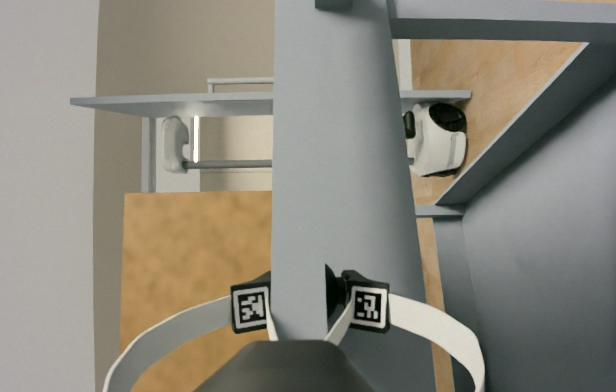

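Call:
{"api": "move", "payload": {
  "blocking": false,
  "r1": {"base":{"translate_m":0.0,"strafe_m":0.40},"pace":"slow","contact_limits":{"strafe_m":0.6}},
  "r2": {"base":{"translate_m":0.10,"strafe_m":0.48},"joints":{"wrist_yaw_rad":-0.45},"speeds":{"wrist_yaw_rad":0.07},"pace":"slow","contact_limits":{"strafe_m":0.4}},
  "cameras": []
}}

Call:
{"api": "wait", "payload": {
  "seconds": 4.7,
  "cameras": []
}}

Call:
{"api": "wait", "payload": {
  "seconds": 1.5,
  "cameras": ["r2_head_camera","r2_wrist_camera"]
}}

Scene clock: 304.80 s.
earlier move: r2 done
move: r1 moving; r2 moving
r1.base_odometry: x=-2.209 y=-0.097 heading=-2.356
r1.turned_by_wheels: +0.000
r1.turned_by_imu: -0.001
r1.base_tilt: forward=-1.6 right=+1.3
r1.lidar_m: 1.40 0.25 0.25 - 0.25 0.37 3.74 0.97 1.06 2.49 2.62 1.16
r1.base_status: translate_m moving; strafe_m moving
r1.joint_positions: lift_m=+0.124 arm_m=+0.000 wrist_yaw_rad=+3.196 wrist_pitch_rad=+0.002 wrist_roll_rad=+0.000 gripper_m=+0.056
r1.joint_status: not commanded
r1.measured_speeds: translate_m=+0.001 strafe_m=+0.056 rotate_rad=-0.003 lift_m=+0.000 arm_m=+0.000 wrist_yaw_rad=+0.000 wrist_pitch_rad=+0.000 wrist_roll_rad=+0.000
r1.motor_effort: lift_m=+19(20) arm_m=+5(5) wheel_0=-15(15) wheel_1=+9(10) wheel_2=+0(4)
r1.servo_current: wrist_yaw_rad=46(65) wrist_pitch_rad=39(46) wrist_roll_rad=46(59) gripper_m=46(46)
r1.contact_limits: strafe_m 0.6
r1.hand_pose: x=-0.1219 y=+0.0715 z=+0.3019 quat_wxyz=(-0.027, -0.001, +0.000, +1.000) (m; r1's base frame)
r1.wrist_depth_mm: - 133 133 - - 436 274 / - 116 133 - - 445 279 / - 114 138 - - 462 262 / - 134 185 - - 539 287 / 205 - - - - 554 264 / 220 1205 193 1182 187 462 289 / 218 750 750 788 788 359 264
r2.base_odometry: x=-1.388 y=-0.881 heading=-2.842
r2.turned_by_wheels: -0.001
r2.turned_by_imu: -0.001
r2.base_tilt: forward=-0.7 right=+0.1
r2.lidar_m: 0.35 2.58 1.97 1.88 1.96 2.87 2.88 3.04 2.94 2.82 3.01 0.45
r2.base_status: translate_m moving; strafe_m moving
r2.joint_positions: lift_m=+0.685 arm_m=+0.000 wrist_yaw_rad=-0.151 wrist_pitch_rad=+0.003 wrist_roll_rad=+1.569 gripper_m=-0.037
r2.joint_status: wrist_yaw_rad moving
r2.measured_speeds: translate_m=+0.011 strafe_m=+0.050 rotate_rad=-0.003 lift_m=+0.000 arm_m=+0.000 wrist_yaw_rad=-0.084 wrist_pitch_rad=+0.000 wrist_roll_rad=+0.000
r2.motor_effort: lift_m=+20(20) arm_m=+4(4) wheel_0=-12(15) wheel_1=+7(9) wheel_2=-6(8)
r2.servo_current: wrist_yaw_rad=52(85) wrist_pitch_rad=39(46) wrist_roll_rad=39(52) gripper_m=91(98)
r2.contact_limits: strafe_m 0.4
r2.hand_pose: x=+0.4428 y=-0.1299 z=+0.8623 quat_wxyz=(+0.706, +0.705, -0.052, -0.054) (m; r2's base frame)
r2.wrist_depth_mm: - - - 298 322 336 336 / - - - 217 290 1661 480 / - - - 260 270 1661 - / - - 459 191 252 788 - / - 449 449 180 236 842 - / - 442 185 166 179 - - / - - 430 - 214 - -
pictures: none
No camera images: "cameras" was empty.

Scene clock: 308.77 s.
earlier move: r1 contact_stop; r2 moving
r1.base_odometry: x=-2.015 y=-0.292 heading=-2.340
r1.turned_by_wheels: +0.016
r1.turned_by_imu: +0.002
r1.base_tilt: forward=-1.6 right=+1.3
r1.lidar_m: 5.04 0.33 0.25 - 0.25 0.25 0.51 1.25 1.14 2.76 1.55 1.35
r1.base_status: strafe_m contact_stop (by the wheels' count: +0.290 of +0.400); the other done
r1.joint_positions: lift_m=+0.124 arm_m=+0.000 wrist_yaw_rad=+3.196 wrist_pitch_rad=+0.002 wrist_roll_rad=+0.000 gripper_m=+0.056
r1.joint_status: not commanded
r1.measured_speeds: all 0
r1.on_its_own: the wheels are slack since a contact_stop
r1.motor_effort: lift_m=+20(20) arm_m=+4(5) wheel_0=+0(27) wheel_1=+0(31) wheel_2=+0(7)
r1.servo_current: wrist_yaw_rad=39(72) wrist_pitch_rad=39(52) wrist_roll_rad=46(72) gripper_m=39(52)
r1.contact_limits: strafe_m 0.6
r1.hand_pose: x=-0.1218 y=+0.0716 z=+0.3019 quat_wxyz=(-0.027, -0.001, +0.000, +1.000) (m; r1's base frame)
r1.wrist_depth_mm: - 133 133 - 399 237 180 / - 117 133 - 407 239 181 / - 114 140 - 415 242 184 / 107 135 193 - 382 244 185 / 208 - - - 384 246 186 / 222 1229 194 1182 191 244 186 / 220 750 741 154 357 207 187
r2.base_odometry: x=-1.352 y=-1.266 heading=-2.841
r2.turned_by_wheels: +0.001
r2.turned_by_imu: +0.000
r2.base_tilt: forward=-0.6 right=+0.1
r2.lidar_m: 0.35 2.10 1.59 1.51 1.62 2.31 2.96 3.10 3.30 3.23 0.44 0.39
r2.base_status: translate_m moving; strafe_m moving
r2.joint_positions: lift_m=+0.685 arm_m=+0.000 wrist_yaw_rad=-0.418 wrist_pitch_rad=+0.003 wrist_roll_rad=+1.569 gripper_m=-0.037
r2.joint_status: wrist_yaw_rad moving
r2.measured_speeds: translate_m=+0.020 strafe_m=+0.098 rotate_rad=+0.000 lift_m=+0.000 arm_m=+0.000 wrist_yaw_rad=-0.071 wrist_pitch_rad=+0.000 wrist_roll_rad=+0.000
r2.motor_effort: lift_m=+20(20) arm_m=+4(5) wheel_0=-7(15) wheel_1=+7(9) wheel_2=-3(10)
r2.servo_current: wrist_yaw_rad=72(104) wrist_pitch_rad=46(46) wrist_roll_rad=46(59) gripper_m=98(104)
r2.contact_limits: strafe_m 0.4
r2.hand_pose: x=+0.3990 y=-0.1969 z=+0.8621 quat_wxyz=(+0.692, +0.691, -0.146, -0.148) (m; r2's base frame)
r2.wrist_depth_mm: - - - 268 276 1618 1205 / - - - 258 265 1661 500 / - - - 190 251 809 - / - 452 452 181 243 820 - / - 449 452 177 234 820 - / - 449 185 168 178 - - / - - 449 - 219 - -
wait: 3.97 of 4.7 s (r1 has come to rest)
pictures: none
No camera images: "cameras" was empty.

not run: a stop that you did not command came earlier in this reply.

Call:
{"api": "wait", "payload": {
  "seconds": 0.6,
  "cameras": ["r2_head_camera","r2_wrist_camera","r2_head_left_camera","r1_head_camera","r1_head_left_camera"]
}}

Scene clock: 315.57 s.
earlier move: r2 done
r1.base_odometry: x=-2.015 y=-0.292 heading=-2.340
r1.turned_by_wheels: +0.000
r1.turned_by_imu: +0.000
r1.base_tilt: forward=-1.6 right=+1.3
r1.lidar_m: 5.06 0.32 0.25 - 0.25 0.25 0.53 1.26 1.15 2.76 1.53 1.38
r1.base_status: strafe_m contact_stop (by the wheels' count: +0.290 of +0.400); the other done
r1.joint_positions: lift_m=+0.124 arm_m=+0.000 wrist_yaw_rad=+3.196 wrist_pitch_rad=+0.002 wrist_roll_rad=+0.000 gripper_m=+0.056
r1.joint_status: not commanded
r1.measured_speeds: all 0
r1.on_its_own: the wheels are slack since a contact_stop
r1.motor_effort: lift_m=+19(20) arm_m=+4(5) wheel_0=+0(27) wheel_1=+0(31) wheel_2=+0(7)
r1.servo_current: wrist_yaw_rad=39(72) wrist_pitch_rad=39(52) wrist_roll_rad=39(72) gripper_m=39(52)
r1.contact_limits: strafe_m 0.6
r1.hand_pose: x=-0.1218 y=+0.0716 z=+0.3019 quat_wxyz=(-0.027, -0.001, +0.000, +1.000) (m; r1's base frame)
r1.wrist_depth_mm: - 133 133 - 402 236 181 / - 117 133 - 407 238 182 / - 115 140 - 413 242 185 / 107 134 194 - 384 242 185 / 207 - - - 387 244 187 / 221 1205 194 1182 191 244 187 / 220 750 750 153 357 207 187
r2.base_odometry: x=-1.343 y=-1.356 heading=-2.841
r2.turned_by_wheels: +0.000
r2.turned_by_imu: +0.000
r2.base_tilt: forward=-0.6 right=+0.1
r2.lidar_m: 0.35 1.98 1.46 1.42 1.51 2.17 2.95 3.11 3.38 3.33 0.43 0.39
r2.base_status: done
r2.joint_positions: lift_m=+0.685 arm_m=+0.000 wrist_yaw_rad=-0.447 wrist_pitch_rad=+0.003 wrist_roll_rad=+1.569 gripper_m=-0.037
r2.joint_status: all done
r2.measured_speeds: all 0
r2.motor_effort: lift_m=+20(20) arm_m=+4(5) wheel_0=-7(15) wheel_1=+6(9) wheel_2=-5(10)
r2.servo_current: wrist_yaw_rad=39(104) wrist_pitch_rad=39(52) wrist_roll_rad=59(65) gripper_m=98(104)
r2.contact_limits: strafe_m 0.4
r2.hand_pose: x=+0.3931 y=-0.2035 z=+0.8621 quat_wxyz=(+0.690, +0.689, -0.156, -0.158) (m; r2's base frame)
r2.wrist_depth_mm: - - - 253 258 1661 1205 / - - - 188 250 1661 - / - - 445 182 244 820 - / - 445 445 178 236 842 - / - 452 452 174 232 831 - / - 455 184 168 178 - - / - - 459 - 222 134 -
wait: 0.00 of 0.6 s (r2 has come to rest)
pictures: r1_head_camera, r1_head_left_camera, r2_head_camera, r2_head_left_camera, r2_wrist_camera
Images, in order (width x height): r1_head_camera 420x560, r1_head_left_camera 420x672, r2_head_camera 420x560, r2_head_left_camera 420x672, r2_wrist_camera 616x392.

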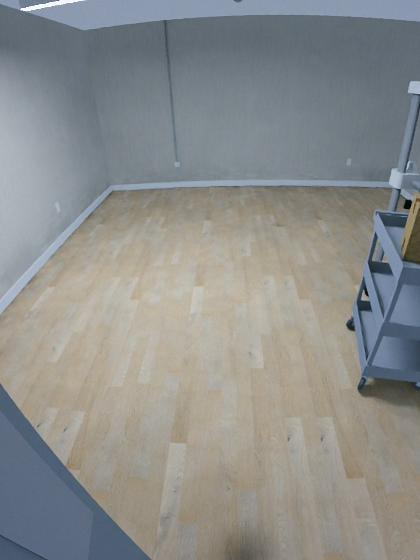

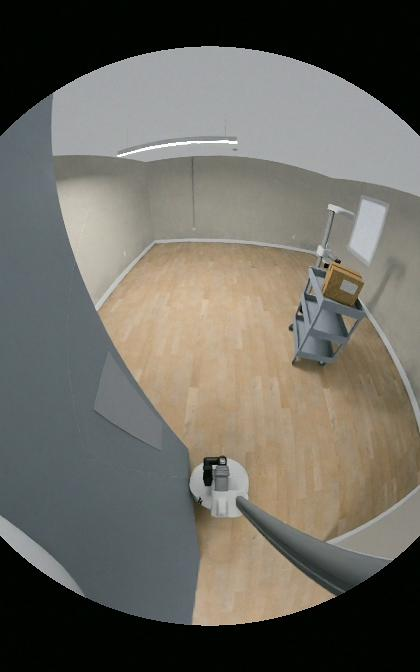

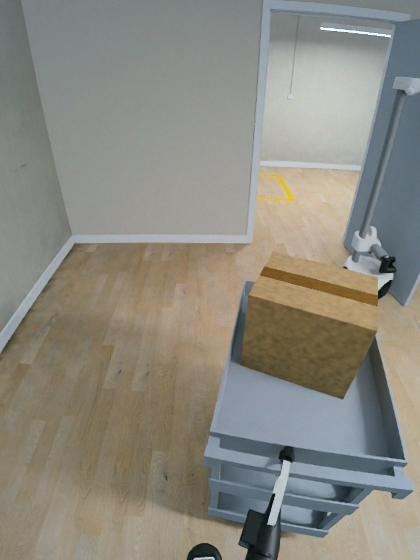

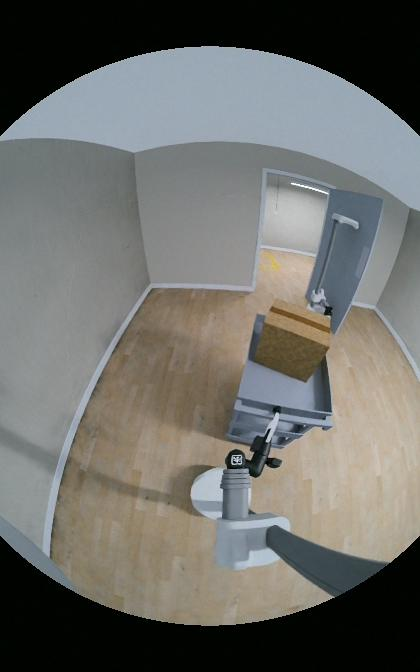

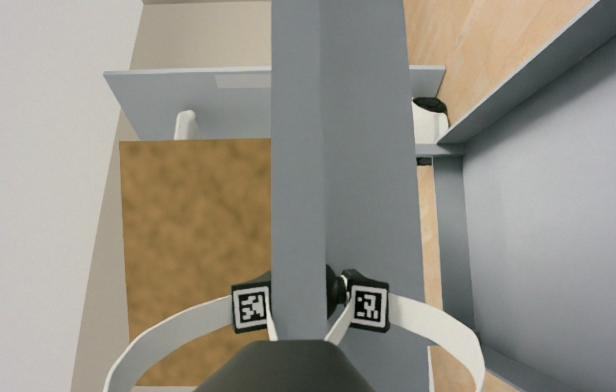

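Call:
{"api": "move", "payload": {
  "blocking": false,
  "r1": {"base":{"strafe_m":0.01},"pace":"slow","contact_limits":{"strafe_m":0.6}},
  "r2": {"base":{"translate_m":0.145,"strafe_m":0.35},"joints":{"wrist_yaw_rad":-0.85},"speeds":{"wrist_yaw_rad":0.105},"pace":"slow","contact_limits":{"strafe_m":0.4}},
  "cameras": []
}}

Call:
{"api": "wait", "payload": {
  "seconds": 2,
  "cameras": []
}}

Call:
{"api": "wait", "payload": {
  "seconds": 4,
  "cameras": ["r2_head_camera","r2_wrist_camera","r1_head_camera"]
}}

Scene clock: 342.67 s.
move: r1 moving; r2 moving
r1.base_odometry: x=-2.008 y=-0.298 heading=-2.340
r1.turned_by_wheels: +0.000
r1.turned_by_imu: +0.000
r1.base_tilt: forward=-1.6 right=+1.3
r1.lidar_m: 5.04 0.34 0.25 - 0.25 0.25 0.52 1.24 1.14 2.77 1.52 1.37
r1.base_status: strafe_m moving
r1.joint_positions: lift_m=+0.124 arm_m=+0.000 wrist_yaw_rad=+3.196 wrist_pitch_rad=+0.002 wrist_roll_rad=+0.000 gripper_m=+0.056
r1.joint_status: not commanded
r1.measured_speeds: translate_m=+0.000 strafe_m=+0.011 rotate_rad=+0.001 lift_m=+0.000 arm_m=+0.000 wrist_yaw_rad=+0.000 wrist_pitch_rad=+0.000 wrist_roll_rad=+0.000
r1.motor_effort: lift_m=+19(20) arm_m=+3(4) wheel_0=-6(10) wheel_1=+8(13) wheel_2=+0(1)
r1.servo_current: wrist_yaw_rad=39(59) wrist_pitch_rad=46(46) wrist_roll_rad=33(59) gripper_m=46(46)
r1.contact_limits: strafe_m 0.6
r1.hand_pose: x=-0.1218 y=+0.0716 z=+0.3019 quat_wxyz=(-0.027, -0.001, +0.000, +1.000) (m; r1's base frame)
r1.wrist_depth_mm: - 134 133 - 394 234 180 / - 117 133 - 399 238 182 / - 114 140 - 404 239 184 / 107 134 194 - 410 240 186 / 208 - - - 377 243 186 / 221 1205 194 1160 188 243 186 / 221 750 750 153 382 206 186
r2.base_odometry: x=-1.344 y=-1.369 heading=-2.842
r2.turned_by_wheels: +0.000
r2.turned_by_imu: +0.000
r2.base_tilt: forward=-0.6 right=+0.1
r2.lidar_m: 0.35 1.94 1.46 1.41 1.50 2.10 2.96 3.12 3.42 3.32 0.42 0.39
r2.base_status: translate_m moving; strafe_m moving
r2.joint_positions: lift_m=+0.685 arm_m=+0.000 wrist_yaw_rad=-0.483 wrist_pitch_rad=+0.003 wrist_roll_rad=+1.569 gripper_m=-0.037
r2.joint_status: wrist_yaw_rad moving
r2.measured_speeds: translate_m=+0.018 strafe_m=+0.045 rotate_rad=+0.003 lift_m=+0.000 arm_m=+0.000 wrist_yaw_rad=-0.096 wrist_pitch_rad=+0.000 wrist_roll_rad=+0.000
r2.motor_effort: lift_m=+20(20) arm_m=+4(4) wheel_0=-7(13) wheel_1=+8(9) wheel_2=-5(6)
r2.servo_current: wrist_yaw_rad=46(124) wrist_pitch_rad=46(46) wrist_roll_rad=39(52) gripper_m=98(98)
r2.contact_limits: strafe_m 0.4
r2.hand_pose: x=+0.3856 y=-0.2114 z=+0.8621 quat_wxyz=(+0.687, +0.686, -0.168, -0.170) (m; r2's base frame)
r2.wrist_depth_mm: - - - 258 263 1708 1182 / - - - 249 253 1756 521 / - - - 184 246 798 - / - 449 449 180 239 842 - / - 452 452 175 233 831 - / - 459 185 168 178 - - / - - 455 - 221 134 -
pictures: none
No camera images: "cameras" was empty.

Scene clock: 343.03 s.
earlier move: r1 done; r2 moving
r1.base_odometry: x=-2.008 y=-0.298 heading=-2.340
r1.turned_by_wheels: +0.000
r1.turned_by_imu: +0.000
r1.base_tilt: forward=-1.6 right=+1.3
r1.lidar_m: 5.05 0.32 0.25 - 0.25 0.25 0.51 1.25 1.12 2.75 1.56 1.42
r1.base_status: done
r1.joint_positions: lift_m=+0.124 arm_m=+0.000 wrist_yaw_rad=+3.196 wrist_pitch_rad=+0.002 wrist_roll_rad=+0.000 gripper_m=+0.056
r1.joint_status: not commanded
r1.measured_speeds: all 0
r1.motor_effort: lift_m=+19(20) arm_m=+4(4) wheel_0=-7(10) wheel_1=+8(13) wheel_2=+0(1)
r1.servo_current: wrist_yaw_rad=46(59) wrist_pitch_rad=33(46) wrist_roll_rad=46(59) gripper_m=46(52)
r1.contact_limits: strafe_m 0.6
r1.hand_pose: x=-0.1218 y=+0.0716 z=+0.3019 quat_wxyz=(-0.027, -0.001, +0.000, +1.000) (m; r1's base frame)
r1.wrist_depth_mm: - 133 133 - 394 234 180 / - 117 133 - 399 238 182 / - 115 140 - 402 239 183 / 107 134 193 - 407 241 185 / 208 - - - 379 243 186 / 222 1205 193 1182 187 244 186 / 220 759 759 153 384 206 185
r2.base_odometry: x=-1.347 y=-1.394 heading=-2.842
r2.turned_by_wheels: +0.000
r2.turned_by_imu: +0.000
r2.base_tilt: forward=-0.7 right=+0.1
r2.lidar_m: 0.34 1.89 1.45 1.39 1.47 2.06 2.97 3.12 3.44 3.35 0.42 0.37
r2.base_status: translate_m moving; strafe_m moving
r2.joint_positions: lift_m=+0.685 arm_m=+0.000 wrist_yaw_rad=-0.523 wrist_pitch_rad=+0.003 wrist_roll_rad=+1.569 gripper_m=-0.037
r2.joint_status: wrist_yaw_rad moving
r2.measured_speeds: translate_m=+0.032 strafe_m=+0.081 rotate_rad=+0.000 lift_m=+0.000 arm_m=+0.000 wrist_yaw_rad=-0.123 wrist_pitch_rad=+0.000 wrist_roll_rad=+0.000
r2.motor_effort: lift_m=+20(20) arm_m=+4(4) wheel_0=-8(13) wheel_1=+6(10) wheel_2=-4(6)
r2.servo_current: wrist_yaw_rad=104(124) wrist_pitch_rad=39(46) wrist_roll_rad=52(72) gripper_m=98(98)
r2.contact_limits: strafe_m 0.4
r2.hand_pose: x=+0.3771 y=-0.2198 z=+0.8621 quat_wxyz=(+0.683, +0.683, -0.182, -0.184) (m; r2's base frame)
r2.wrist_depth_mm: - - - 259 266 1661 1229 / - - - 252 255 1756 517 / - - - 186 247 798 - / - 449 449 180 240 842 - / - 452 452 176 233 831 - / - 452 184 168 178 - - / - - 452 - 221 134 -
wait: 0.37 of 2 s (r1 has come to rest)
pictures: none
No camera images: "cameras" was empty.

Scene clock: 347.03 s.
earlier move: r2 moving
r1.base_odometry: x=-2.008 y=-0.298 heading=-2.340
r1.turned_by_wheels: +0.000
r1.turned_by_imu: +0.000
r1.base_tilt: forward=-1.6 right=+1.3
r1.lidar_m: 5.05 0.33 0.25 - 0.25 0.25 0.50 1.23 1.16 2.77 1.59 1.57
r1.base_status: done
r1.joint_positions: lift_m=+0.124 arm_m=+0.000 wrist_yaw_rad=+3.196 wrist_pitch_rad=+0.002 wrist_roll_rad=+0.000 gripper_m=+0.056
r1.joint_status: not commanded
r1.measured_speeds: all 0
r1.motor_effort: lift_m=+19(20) arm_m=+4(4) wheel_0=-6(10) wheel_1=+8(13) wheel_2=+0(1)
r1.servo_current: wrist_yaw_rad=39(65) wrist_pitch_rad=39(52) wrist_roll_rad=65(78) gripper_m=33(52)
r1.contact_limits: strafe_m 0.6
r1.hand_pose: x=-0.1218 y=+0.0716 z=+0.3019 quat_wxyz=(-0.027, -0.001, +0.000, +1.000) (m; r1's base frame)
r1.wrist_depth_mm: - 133 133 - 392 234 180 / - 117 133 - 402 237 182 / - 115 140 - 402 239 183 / 107 134 193 - 407 241 184 / 207 - - - 377 242 186 / 222 1229 193 1160 188 243 187 / 220 768 759 153 379 206 186
r2.base_odometry: x=-1.378 y=-1.733 heading=-2.842
r2.turned_by_wheels: +0.000
r2.turned_by_imu: +0.000
r2.base_tilt: forward=-0.7 right=+0.1
r2.lidar_m: 0.37 1.48 1.13 1.06 1.14 1.57 3.08 3.23 3.77 0.39 0.32 0.33
r2.base_status: translate_m moving; strafe_m moving
r2.joint_positions: lift_m=+0.685 arm_m=+0.000 wrist_yaw_rad=-0.851 wrist_pitch_rad=+0.003 wrist_roll_rad=+1.569 gripper_m=-0.037
r2.joint_status: all done
r2.measured_speeds: all 0
r2.motor_effort: lift_m=+20(20) arm_m=+4(4) wheel_0=-2(14) wheel_1=+4(10) wheel_2=-7(9)
r2.servo_current: wrist_yaw_rad=33(124) wrist_pitch_rad=39(52) wrist_roll_rad=46(72) gripper_m=98(104)
r2.contact_limits: strafe_m 0.4
r2.hand_pose: x=+0.2953 y=-0.2745 z=+0.8621 quat_wxyz=(+0.644, +0.644, -0.291, -0.293) (m; r2's base frame)
r2.wrist_depth_mm: - - - 246 248 1661 1160 / - - - 181 243 1708 - / - - 439 177 238 820 - / - 452 449 233 236 842 - / - 455 455 172 231 831 - / - 462 185 167 178 - - / - - 469 - 223 135 -
wait: 4.00 s; no rest
pictures: r1_head_camera, r2_head_camera, r2_wrist_camera
Images, in order (width x height): r1_head_camera 420x560, r2_head_camera 420x560, r2_wrist_camera 616x392.

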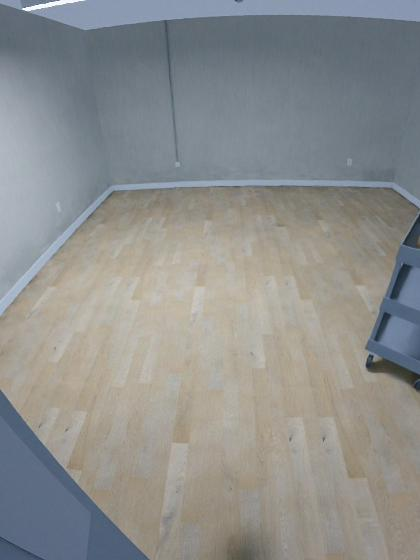

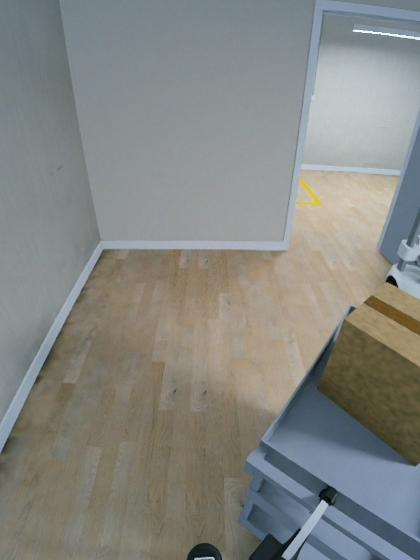

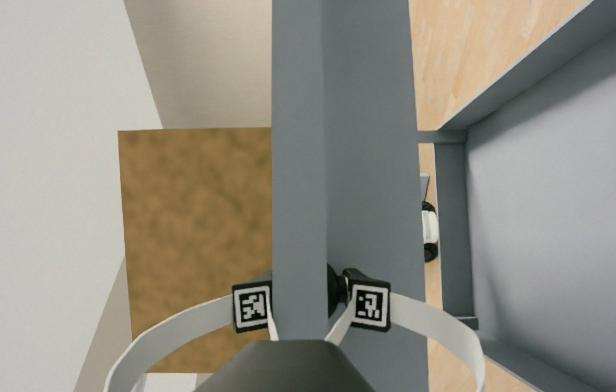

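Call:
{"api": "move", "payload": {
  "blocking": false,
  "r2": {"base":{"translate_m":0.56,"strafe_m":-0.42},"pace":"slow","contact_limits":{"translate_m":0.4}},
  "cameras": []
}}

Call:
{"api": "wait", "payload": {
  "seconds": 4.5,
  "cameras": ["r2_head_camera"]
}}

Scene clock: 360.93 s.
earlier move: r2 done
move: r2 moving
r1: as last shown
r1.lidar_m: 5.05 0.33 0.25 - 0.25 0.25 0.53 1.28 1.15 2.76 1.57 1.57
r1.motor_effort: lift_m=+19(20) arm_m=+4(4) wheel_0=-7(7) wheel_1=+8(9) wheel_2=+0(0)
r1.servo_current: wrist_yaw_rad=65(65) wrist_pitch_rad=39(46) wrist_roll_rad=52(59) gripper_m=39(46)
r1.contact_limits: strafe_m 0.6
r1.wrist_depth_mm: - 133 133 - 389 235 180 / - 117 133 - 399 238 182 / - 115 140 - 402 238 184 / 107 135 193 - 410 242 185 / 207 - - - 379 243 186 / 222 1182 194 1182 187 244 186 / 220 759 750 153 382 206 186
r2.base_odometry: x=-1.391 y=-1.729 heading=-2.843
r2.turned_by_wheels: +0.000
r2.turned_by_imu: +0.000
r2.base_tilt: forward=-0.7 right=+0.0
r2.lidar_m: 0.38 1.51 1.11 1.08 1.14 1.57 3.11 3.24 3.76 0.40 0.34 0.34
r2.base_status: translate_m moving; strafe_m moving
r2.joint_positions: lift_m=+0.685 arm_m=+0.000 wrist_yaw_rad=-0.854 wrist_pitch_rad=+0.003 wrist_roll_rad=+1.569 gripper_m=-0.037
r2.joint_status: not commanded
r2.measured_speeds: translate_m=+0.042 strafe_m=-0.031 rotate_rad=+0.000 lift_m=+0.000 arm_m=+0.000 wrist_yaw_rad=-0.007 wrist_pitch_rad=+0.000 wrist_roll_rad=+0.000
r2.motor_effort: lift_m=+20(20) arm_m=+4(4) wheel_0=+12(13) wheel_1=-7(7) wheel_2=-12(14)
r2.servo_current: wrist_yaw_rad=39(52) wrist_pitch_rad=39(46) wrist_roll_rad=46(52) gripper_m=104(104)
r2.contact_limits: translate_m 0.4
r2.hand_pose: x=+0.2945 y=-0.2748 z=+0.8621 quat_wxyz=(+0.644, +0.644, -0.292, -0.294) (m; r2's base frame)
r2.wrist_depth_mm: - - - 183 246 1661 1160 / - - - 180 242 1618 - / - - 439 177 237 820 - / - 449 445 231 234 820 - / - 459 452 170 229 820 - / - 459 185 166 179 - - / - - 466 - 222 135 -
pictures: none
No camera images: "cameras" was empty.

Scene clock: 365.43 s.
earlier move: r2 moving
r1.base_odometry: x=-2.008 y=-0.298 heading=-2.340
r1.turned_by_wheels: +0.000
r1.turned_by_imu: +0.000
r1.base_tilt: forward=-1.6 right=+1.3
r1.lidar_m: 5.05 0.31 0.25 - 0.25 0.25 0.52 1.27 1.14 2.77 1.14 1.11
r1.base_status: not commanded
r1.joint_positions: lift_m=+0.124 arm_m=+0.000 wrist_yaw_rad=+3.196 wrist_pitch_rad=+0.002 wrist_roll_rad=+0.000 gripper_m=+0.056
r1.joint_status: not commanded
r1.measured_speeds: all 0
r1.motor_effort: lift_m=+19(20) arm_m=+3(4) wheel_0=-7(7) wheel_1=+8(9) wheel_2=+0(0)
r1.servo_current: wrist_yaw_rad=33(65) wrist_pitch_rad=46(52) wrist_roll_rad=52(65) gripper_m=46(46)
r1.contact_limits: strafe_m 0.6
r1.hand_pose: x=-0.1218 y=+0.0716 z=+0.3019 quat_wxyz=(-0.027, -0.001, +0.000, +1.000) (m; r1's base frame)
r1.wrist_depth_mm: - 134 133 - 394 234 180 / - 117 133 - 399 239 182 / - 115 140 - 404 240 183 / 107 134 193 - 407 242 185 / 207 - - - 377 242 186 / 222 1229 193 1182 187 243 186 / 220 759 750 153 382 206 186
r2.base_odometry: x=-1.806 y=-1.580 heading=-2.842
r2.turned_by_wheels: +0.000
r2.turned_by_imu: +0.003
r2.base_tilt: forward=-0.7 right=+0.1
r2.lidar_m: 0.39 1.80 1.34 1.33 1.38 2.01 3.48 3.67 3.52 0.43 0.34 0.35
r2.base_status: translate_m moving; strafe_m moving
r2.joint_positions: lift_m=+0.685 arm_m=+0.000 wrist_yaw_rad=-0.849 wrist_pitch_rad=+0.003 wrist_roll_rad=+1.569 gripper_m=-0.037
r2.joint_status: not commanded
r2.measured_speeds: translate_m=+0.081 strafe_m=-0.059 rotate_rad=+0.005 lift_m=+0.000 arm_m=+0.000 wrist_yaw_rad=+0.000 wrist_pitch_rad=+0.000 wrist_roll_rad=+0.000
r2.motor_effort: lift_m=+20(20) arm_m=+4(4) wheel_0=+11(16) wheel_1=-5(9) wheel_2=-6(14)
r2.servo_current: wrist_yaw_rad=39(65) wrist_pitch_rad=39(52) wrist_roll_rad=46(59) gripper_m=91(104)
r2.contact_limits: translate_m 0.4
r2.hand_pose: x=+0.2957 y=-0.2743 z=+0.8621 quat_wxyz=(+0.644, +0.644, -0.290, -0.293) (m; r2's base frame)
r2.wrist_depth_mm: - - - 250 253 1618 1229 / - - - 185 247 1708 - / - - 442 180 242 809 - / - 449 449 233 236 854 - / - 452 452 172 231 820 - / - 462 185 167 179 - - / - - 459 - 222 135 -
wait: 4.50 s; no rest
pictures: r2_head_camera
Images, in order (width x height): r2_head_camera 420x560.

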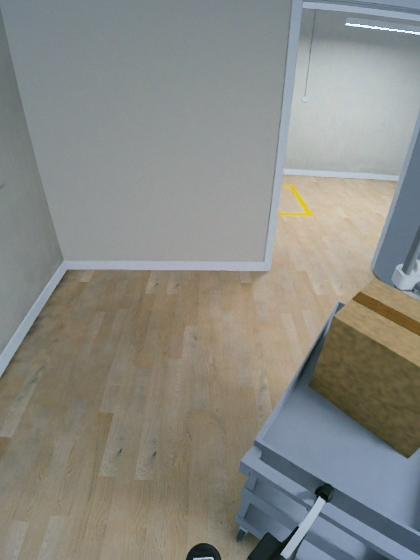

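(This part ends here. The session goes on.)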